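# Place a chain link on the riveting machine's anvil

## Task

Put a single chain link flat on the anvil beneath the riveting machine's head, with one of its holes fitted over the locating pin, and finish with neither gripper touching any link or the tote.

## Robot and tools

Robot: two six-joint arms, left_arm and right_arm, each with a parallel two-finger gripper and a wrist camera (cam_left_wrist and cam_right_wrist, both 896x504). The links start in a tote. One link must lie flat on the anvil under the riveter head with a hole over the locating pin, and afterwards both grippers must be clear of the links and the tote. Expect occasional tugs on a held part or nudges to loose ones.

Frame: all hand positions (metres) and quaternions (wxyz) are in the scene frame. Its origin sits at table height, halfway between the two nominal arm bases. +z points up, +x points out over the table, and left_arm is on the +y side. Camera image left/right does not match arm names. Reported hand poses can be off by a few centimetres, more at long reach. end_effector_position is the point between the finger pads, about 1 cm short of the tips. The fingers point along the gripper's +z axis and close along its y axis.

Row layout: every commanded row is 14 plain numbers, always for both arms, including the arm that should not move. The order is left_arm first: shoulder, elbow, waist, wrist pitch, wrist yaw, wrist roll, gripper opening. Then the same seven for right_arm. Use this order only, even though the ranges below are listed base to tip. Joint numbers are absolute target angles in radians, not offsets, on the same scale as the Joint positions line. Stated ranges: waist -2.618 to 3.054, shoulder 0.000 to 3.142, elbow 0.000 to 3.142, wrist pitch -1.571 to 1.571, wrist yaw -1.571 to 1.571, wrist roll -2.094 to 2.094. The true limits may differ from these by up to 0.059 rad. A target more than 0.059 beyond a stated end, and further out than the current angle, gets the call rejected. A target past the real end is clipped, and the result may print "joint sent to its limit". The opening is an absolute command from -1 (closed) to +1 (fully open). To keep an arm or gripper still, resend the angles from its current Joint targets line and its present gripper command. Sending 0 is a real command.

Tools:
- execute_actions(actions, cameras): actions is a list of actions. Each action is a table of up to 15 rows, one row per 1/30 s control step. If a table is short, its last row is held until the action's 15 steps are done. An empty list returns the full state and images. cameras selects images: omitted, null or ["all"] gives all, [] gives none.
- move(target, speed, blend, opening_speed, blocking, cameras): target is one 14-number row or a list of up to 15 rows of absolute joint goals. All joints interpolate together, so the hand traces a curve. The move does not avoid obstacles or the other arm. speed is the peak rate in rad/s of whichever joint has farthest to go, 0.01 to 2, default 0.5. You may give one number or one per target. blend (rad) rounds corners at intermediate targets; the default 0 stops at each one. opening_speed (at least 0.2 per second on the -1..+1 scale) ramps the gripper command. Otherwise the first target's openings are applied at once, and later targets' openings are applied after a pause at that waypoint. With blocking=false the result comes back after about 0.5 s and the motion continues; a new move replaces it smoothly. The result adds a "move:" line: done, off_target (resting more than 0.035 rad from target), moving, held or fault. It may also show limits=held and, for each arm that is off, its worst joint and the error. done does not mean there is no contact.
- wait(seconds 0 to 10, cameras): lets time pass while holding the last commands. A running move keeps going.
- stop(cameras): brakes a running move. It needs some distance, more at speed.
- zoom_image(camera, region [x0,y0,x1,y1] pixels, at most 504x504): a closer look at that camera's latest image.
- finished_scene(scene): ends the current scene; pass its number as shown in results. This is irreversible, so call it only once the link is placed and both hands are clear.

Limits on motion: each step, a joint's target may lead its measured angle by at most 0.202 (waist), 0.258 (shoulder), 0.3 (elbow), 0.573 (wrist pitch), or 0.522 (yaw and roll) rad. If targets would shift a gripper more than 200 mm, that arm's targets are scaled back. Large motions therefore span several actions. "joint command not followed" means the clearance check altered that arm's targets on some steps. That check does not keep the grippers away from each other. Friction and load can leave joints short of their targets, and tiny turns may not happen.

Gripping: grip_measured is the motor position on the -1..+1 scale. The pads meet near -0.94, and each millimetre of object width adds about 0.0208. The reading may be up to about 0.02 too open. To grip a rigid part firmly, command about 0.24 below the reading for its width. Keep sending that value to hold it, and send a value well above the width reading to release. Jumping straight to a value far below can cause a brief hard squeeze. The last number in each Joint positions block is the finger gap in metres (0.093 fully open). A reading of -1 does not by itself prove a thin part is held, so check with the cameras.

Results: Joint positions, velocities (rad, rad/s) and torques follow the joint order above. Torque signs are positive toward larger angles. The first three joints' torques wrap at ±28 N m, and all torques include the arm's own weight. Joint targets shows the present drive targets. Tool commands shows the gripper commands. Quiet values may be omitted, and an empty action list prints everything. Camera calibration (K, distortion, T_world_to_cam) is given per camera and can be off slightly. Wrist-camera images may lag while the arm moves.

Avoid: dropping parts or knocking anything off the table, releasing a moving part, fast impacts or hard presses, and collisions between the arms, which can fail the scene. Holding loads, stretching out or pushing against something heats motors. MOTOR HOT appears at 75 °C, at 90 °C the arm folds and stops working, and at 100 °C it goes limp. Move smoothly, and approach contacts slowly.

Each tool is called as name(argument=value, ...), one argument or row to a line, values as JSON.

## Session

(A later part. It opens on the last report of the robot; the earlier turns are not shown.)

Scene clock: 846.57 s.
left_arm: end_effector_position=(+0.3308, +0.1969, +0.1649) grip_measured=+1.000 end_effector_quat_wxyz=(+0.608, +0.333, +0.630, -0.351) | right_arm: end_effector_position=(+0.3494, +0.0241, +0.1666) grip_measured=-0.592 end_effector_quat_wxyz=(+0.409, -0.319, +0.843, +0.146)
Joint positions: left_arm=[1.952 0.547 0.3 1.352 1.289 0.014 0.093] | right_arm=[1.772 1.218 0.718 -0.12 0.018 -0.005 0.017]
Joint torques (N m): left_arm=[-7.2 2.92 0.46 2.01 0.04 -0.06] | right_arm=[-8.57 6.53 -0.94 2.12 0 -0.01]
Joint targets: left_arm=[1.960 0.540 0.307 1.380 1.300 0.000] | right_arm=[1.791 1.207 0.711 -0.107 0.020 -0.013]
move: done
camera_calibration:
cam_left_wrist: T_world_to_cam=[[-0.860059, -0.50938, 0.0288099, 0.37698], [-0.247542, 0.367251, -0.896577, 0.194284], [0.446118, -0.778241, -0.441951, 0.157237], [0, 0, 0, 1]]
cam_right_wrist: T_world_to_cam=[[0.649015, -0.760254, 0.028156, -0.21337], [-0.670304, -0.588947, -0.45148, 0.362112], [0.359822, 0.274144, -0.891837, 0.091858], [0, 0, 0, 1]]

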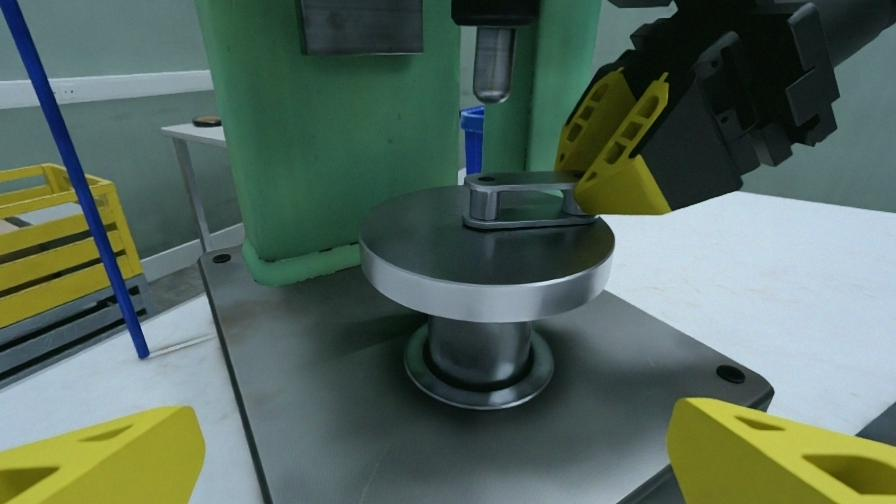

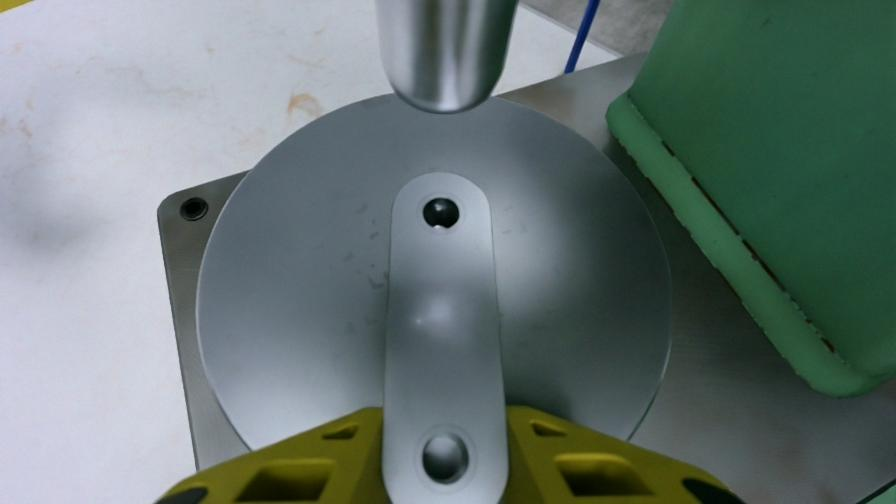

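move(
  target=[1.96, 0.54, 0.307, 1.38, 1.30, 0.0, 1.0, 1.797, 1.207, 0.711, -0.107, 0.02, -0.013, -0.72],
  speed=0.03,
)

zoom_image(
  camera="cam_left_wrist",
  region=[440, 140, 620, 260],
)

zoom_image(
  camera="cam_right_wrist",
  region=[410, 185, 474, 240],
)

Scene clock: 851.30 s.
left_arm: end_effector_position=(+0.3308, +0.1969, +0.1649) grip_measured=+1.000 end_effector_quat_wxyz=(+0.608, +0.333, +0.629, -0.351) | right_arm: end_effector_position=(+0.3495, +0.0242, +0.1664) grip_measured=-0.592 end_effector_quat_wxyz=(+0.409, -0.319, +0.843, +0.146)
Joint positions: left_arm=[1.952 0.547 0.3 1.352 1.289 0.014 0.093] | right_arm=[1.772 1.218 0.718 -0.119 0.018 -0.005 0.017]
Joint torques (N m): left_arm=[-7.17 2.93 0.42 2 0.04 -0.06] | right_arm=[-8.09 6.5 -0.91 2.12 0.01 -0.01]
Joint targets: left_arm=[1.960 0.540 0.307 1.380 1.300 0.000] | right_arm=[1.797 1.207 0.711 -0.107 0.020 -0.013]
move: done
camera_calibration:
cam_left_wrist: T_world_to_cam=[[-0.86007, -0.509383, 0.0284409, 0.377046], [-0.247213, 0.367346, -0.896629, 0.194207], [0.44628, -0.778194, -0.441869, 0.15718], [0, 0, 0, 1]]
cam_right_wrist: T_world_to_cam=[[0.649015, -0.760254, 0.028156, -0.213361], [-0.670304, -0.588947, -0.45148, 0.362134], [0.359822, 0.274144, -0.891837, 0.0915967], [0, 0, 0, 1]]

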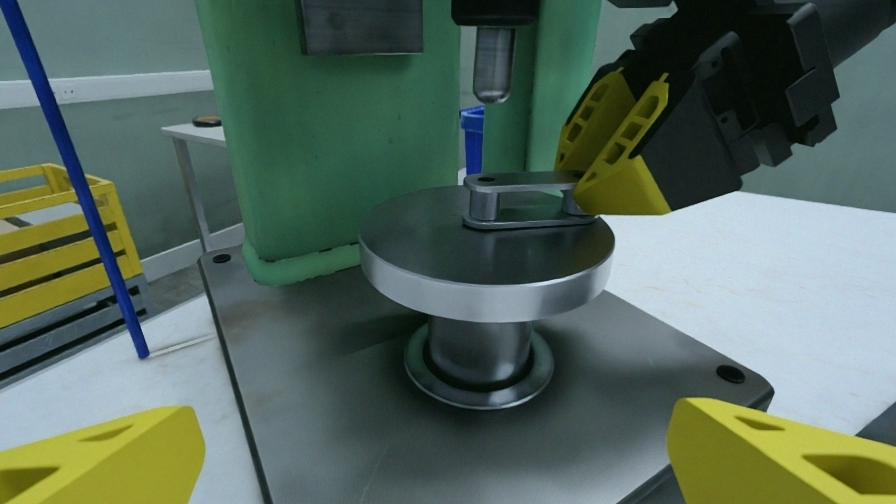

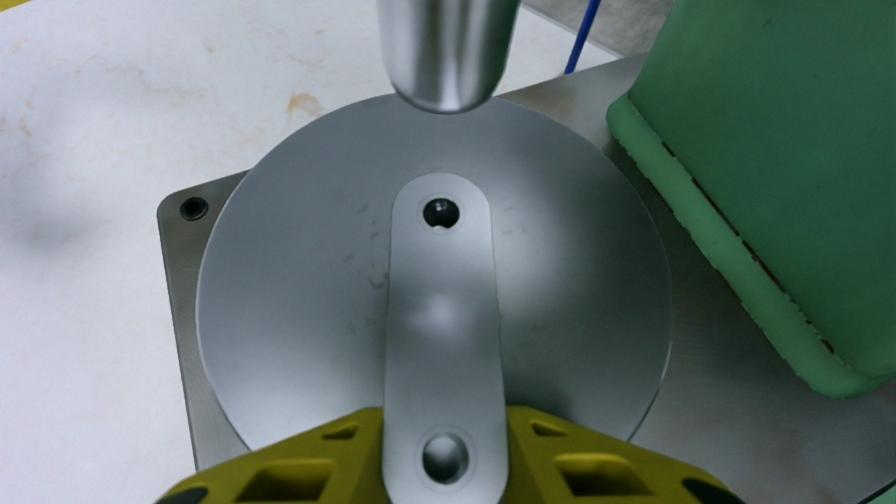

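Scaled by 2.800 from the camera's 896x504 image, which has a finer 1280x720 frame.

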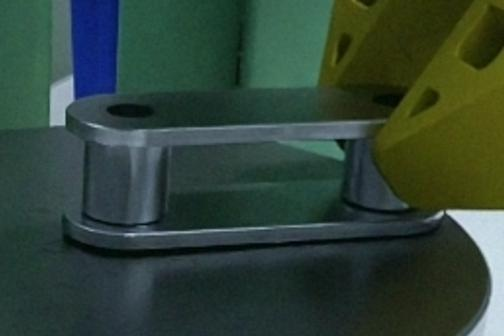

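Scaled by 7.875 from the camera's 896x504 image, which has a finer 1280x720 frame.

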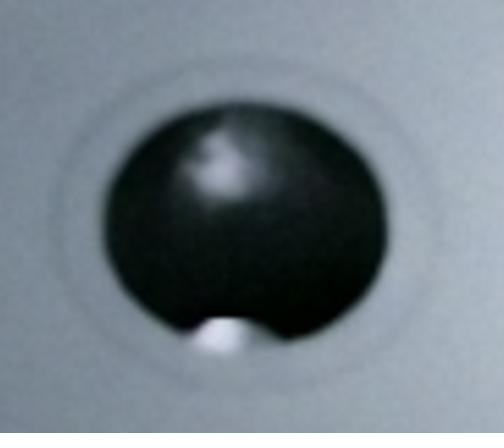

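move(
  target=[1.96, 0.54, 0.307, 1.38, 1.30, 0.0, 1, 1.787, 1.207, 0.711, -0.107, 0.020, -0.013, 0.0],
  opening_speed=0.4,
)

zoom_image(
  camera="cam_left_wrist",
  region=[400, 80, 640, 260],
)

Scene clock: 894.87 s.
left_arm: end_effector_position=(+0.3308, +0.1969, +0.1649) grip_measured=+1.000 end_effector_quat_wxyz=(+0.608, +0.333, +0.629, -0.351) | right_arm: end_effector_position=(+0.3512, +0.0257, +0.1693) grip_measured=-0.003 end_effector_quat_wxyz=(+0.415, -0.318, +0.839, +0.148)
Joint positions: left_arm=[1.952 0.547 0.3 1.352 1.289 0.014 0.093] | right_arm=[1.772 1.218 0.718 -0.104 0.018 -0.005 0.045]
Joint torques (N m): left_arm=[-7.17 2.93 0.42 2.01 0.04 -0.06] | right_arm=[-9.02 6.53 -0.91 1.97 0 -0.01]
Joint targets: left_arm=[1.960 0.540 0.307 1.380 1.300 0.000] | right_arm=[1.787 1.207 0.711 -0.107 0.020 -0.013]
move: done
camera_calibration:
cam_left_wrist: T_world_to_cam=[[-0.86007, -0.509383, 0.0284409, 0.377046], [-0.247213, 0.367346, -0.896629, 0.194207], [0.44628, -0.778194, -0.441869, 0.15718], [0, 0, 0, 1]]
cam_right_wrist: T_world_to_cam=[[0.648869, -0.76038, 0.0281218, -0.213333], [-0.664858, -0.584554, -0.465038, 0.365755], [0.370044, 0.283051, -0.884844, 0.088157], [0, 0, 0, 1]]

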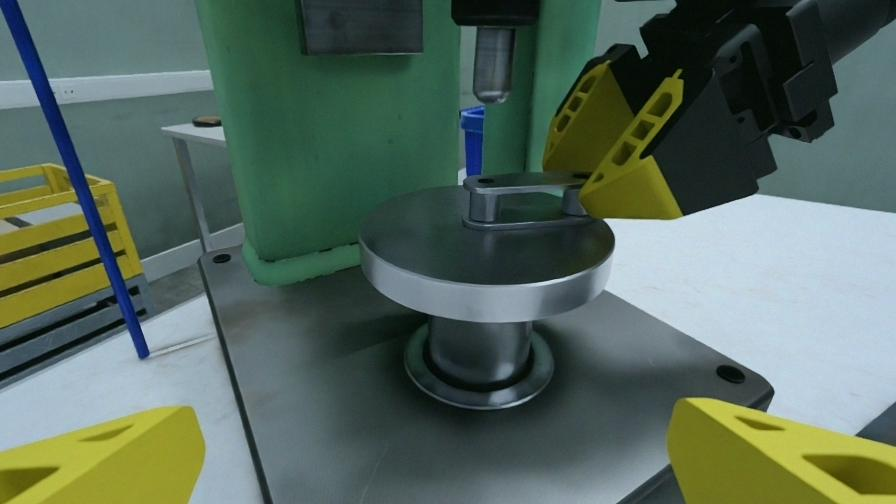

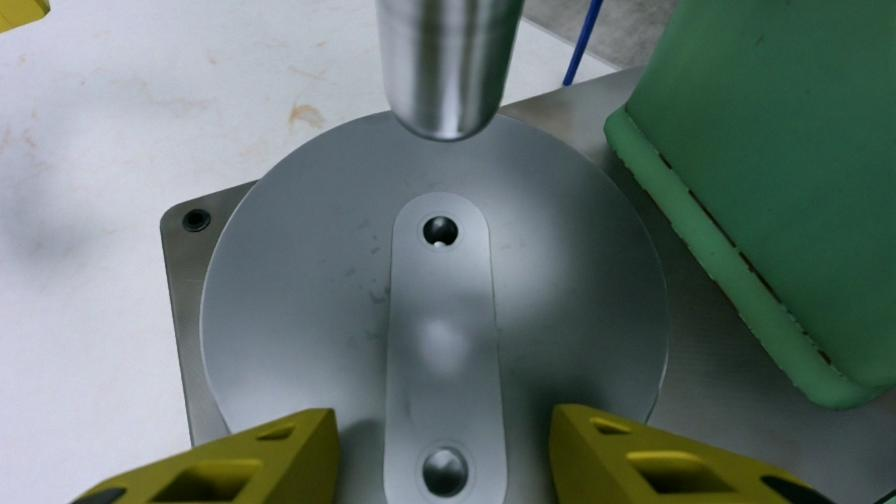

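Scaled by 2.100 from the camera's 896x504 image, which has a finer 1280x720 frame.

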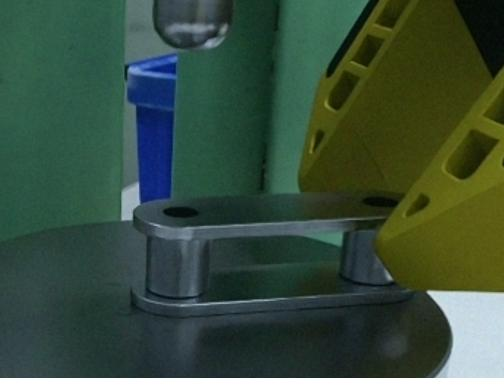

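zoom_image(
  camera="cam_right_wrist",
  region=[390, 180, 490, 280],
)

Scaled by 5.040 from the camera's 896x504 image, which has a finer 1280x720 frame.

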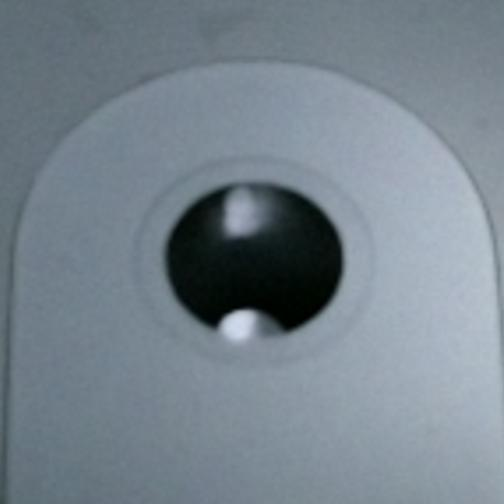

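move(
  target=[
    [1.96, 0.54, 0.307, 1.38, 1.30, 0.0, 1, 1.633, 1.201, 0.711, -0.24, 0.020, -0.013, 0.0],
    [1.96, 0.54, 0.307, 1.38, 1.30, 0.0, 1, 1.40, 1.201, 0.711, -0.48, 0.020, -0.013, 0.0],
  ],
  blend=0.1,
  speed=[0.25, 0.5],
)

zoom_image(
  camera="cam_left_wrist",
  region=[400, 80, 640, 260],
)

Scene clock: 906.33 s.
left_arm: end_effector_position=(+0.3308, +0.1969, +0.1649) grip_measured=+1.000 end_effector_quat_wxyz=(+0.608, +0.333, +0.629, -0.351) | right_arm: end_effector_position=(+0.2895, -0.0294, +0.2637) grip_measured=-0.003 end_effector_quat_wxyz=(+0.419, -0.317, +0.838, +0.150)
Joint positions: left_arm=[1.952 0.547 0.3 1.352 1.289 0.014 0.093] | right_arm=[1.407 1.218 0.718 -0.461 0.018 -0.005 0.045]
Joint torques (N m): left_arm=[-7.19 2.92 0.43 2 0.04 -0.06] | right_arm=[-7.35 6.23 -0.91 1.79 0 -0.01]
Joint targets: left_arm=[1.960 0.540 0.307 1.380 1.300 0.000] | right_arm=[1.400 1.201 0.711 -0.480 0.020 -0.013]
move: done; blend cut to 0.077 rad at target 1
camera_calibration:
cam_left_wrist: T_world_to_cam=[[-0.86007, -0.509383, 0.0284409, 0.377046], [-0.247213, 0.367346, -0.896629, 0.194207], [0.44628, -0.778194, -0.441869, 0.15718], [0, 0, 0, 1]]
cam_right_wrist: T_world_to_cam=[[0.648685, -0.760544, 0.0279278, -0.217708], [-0.661788, -0.581815, -0.472787, 0.337693], [0.375824, 0.288208, -0.880734, 0.207558], [0, 0, 0, 1]]

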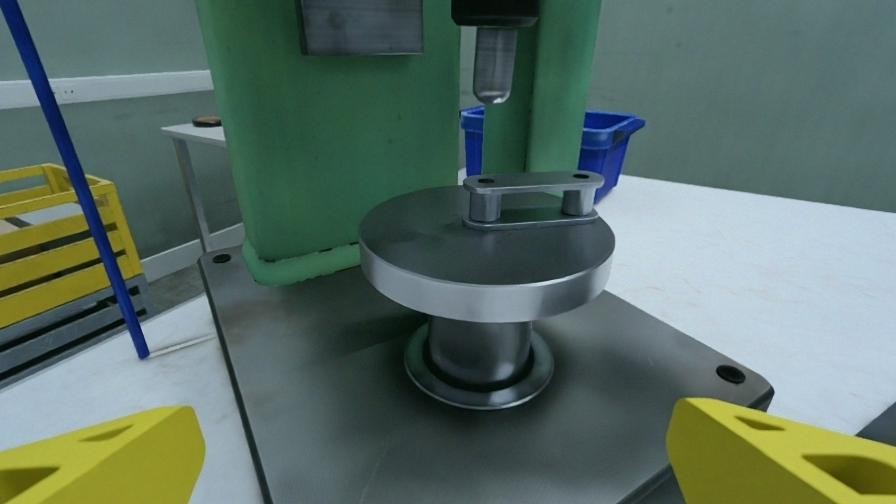

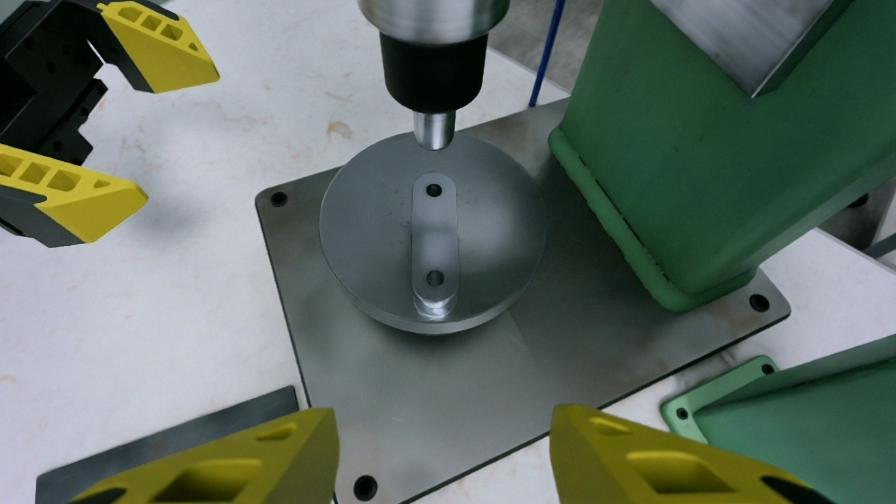

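Scaled by 2.100 from the camera's 896x504 image, which has a finer 1280x720 frame.

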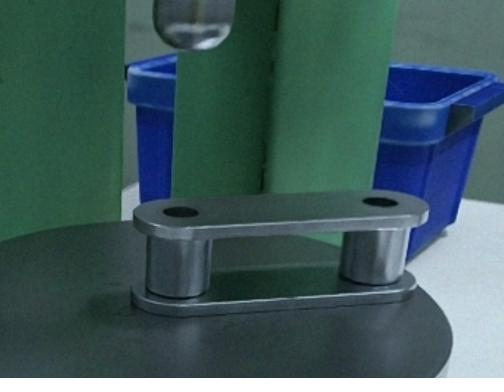

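finished_scene(
  scene=1,
)

The scene is finished: the task was done.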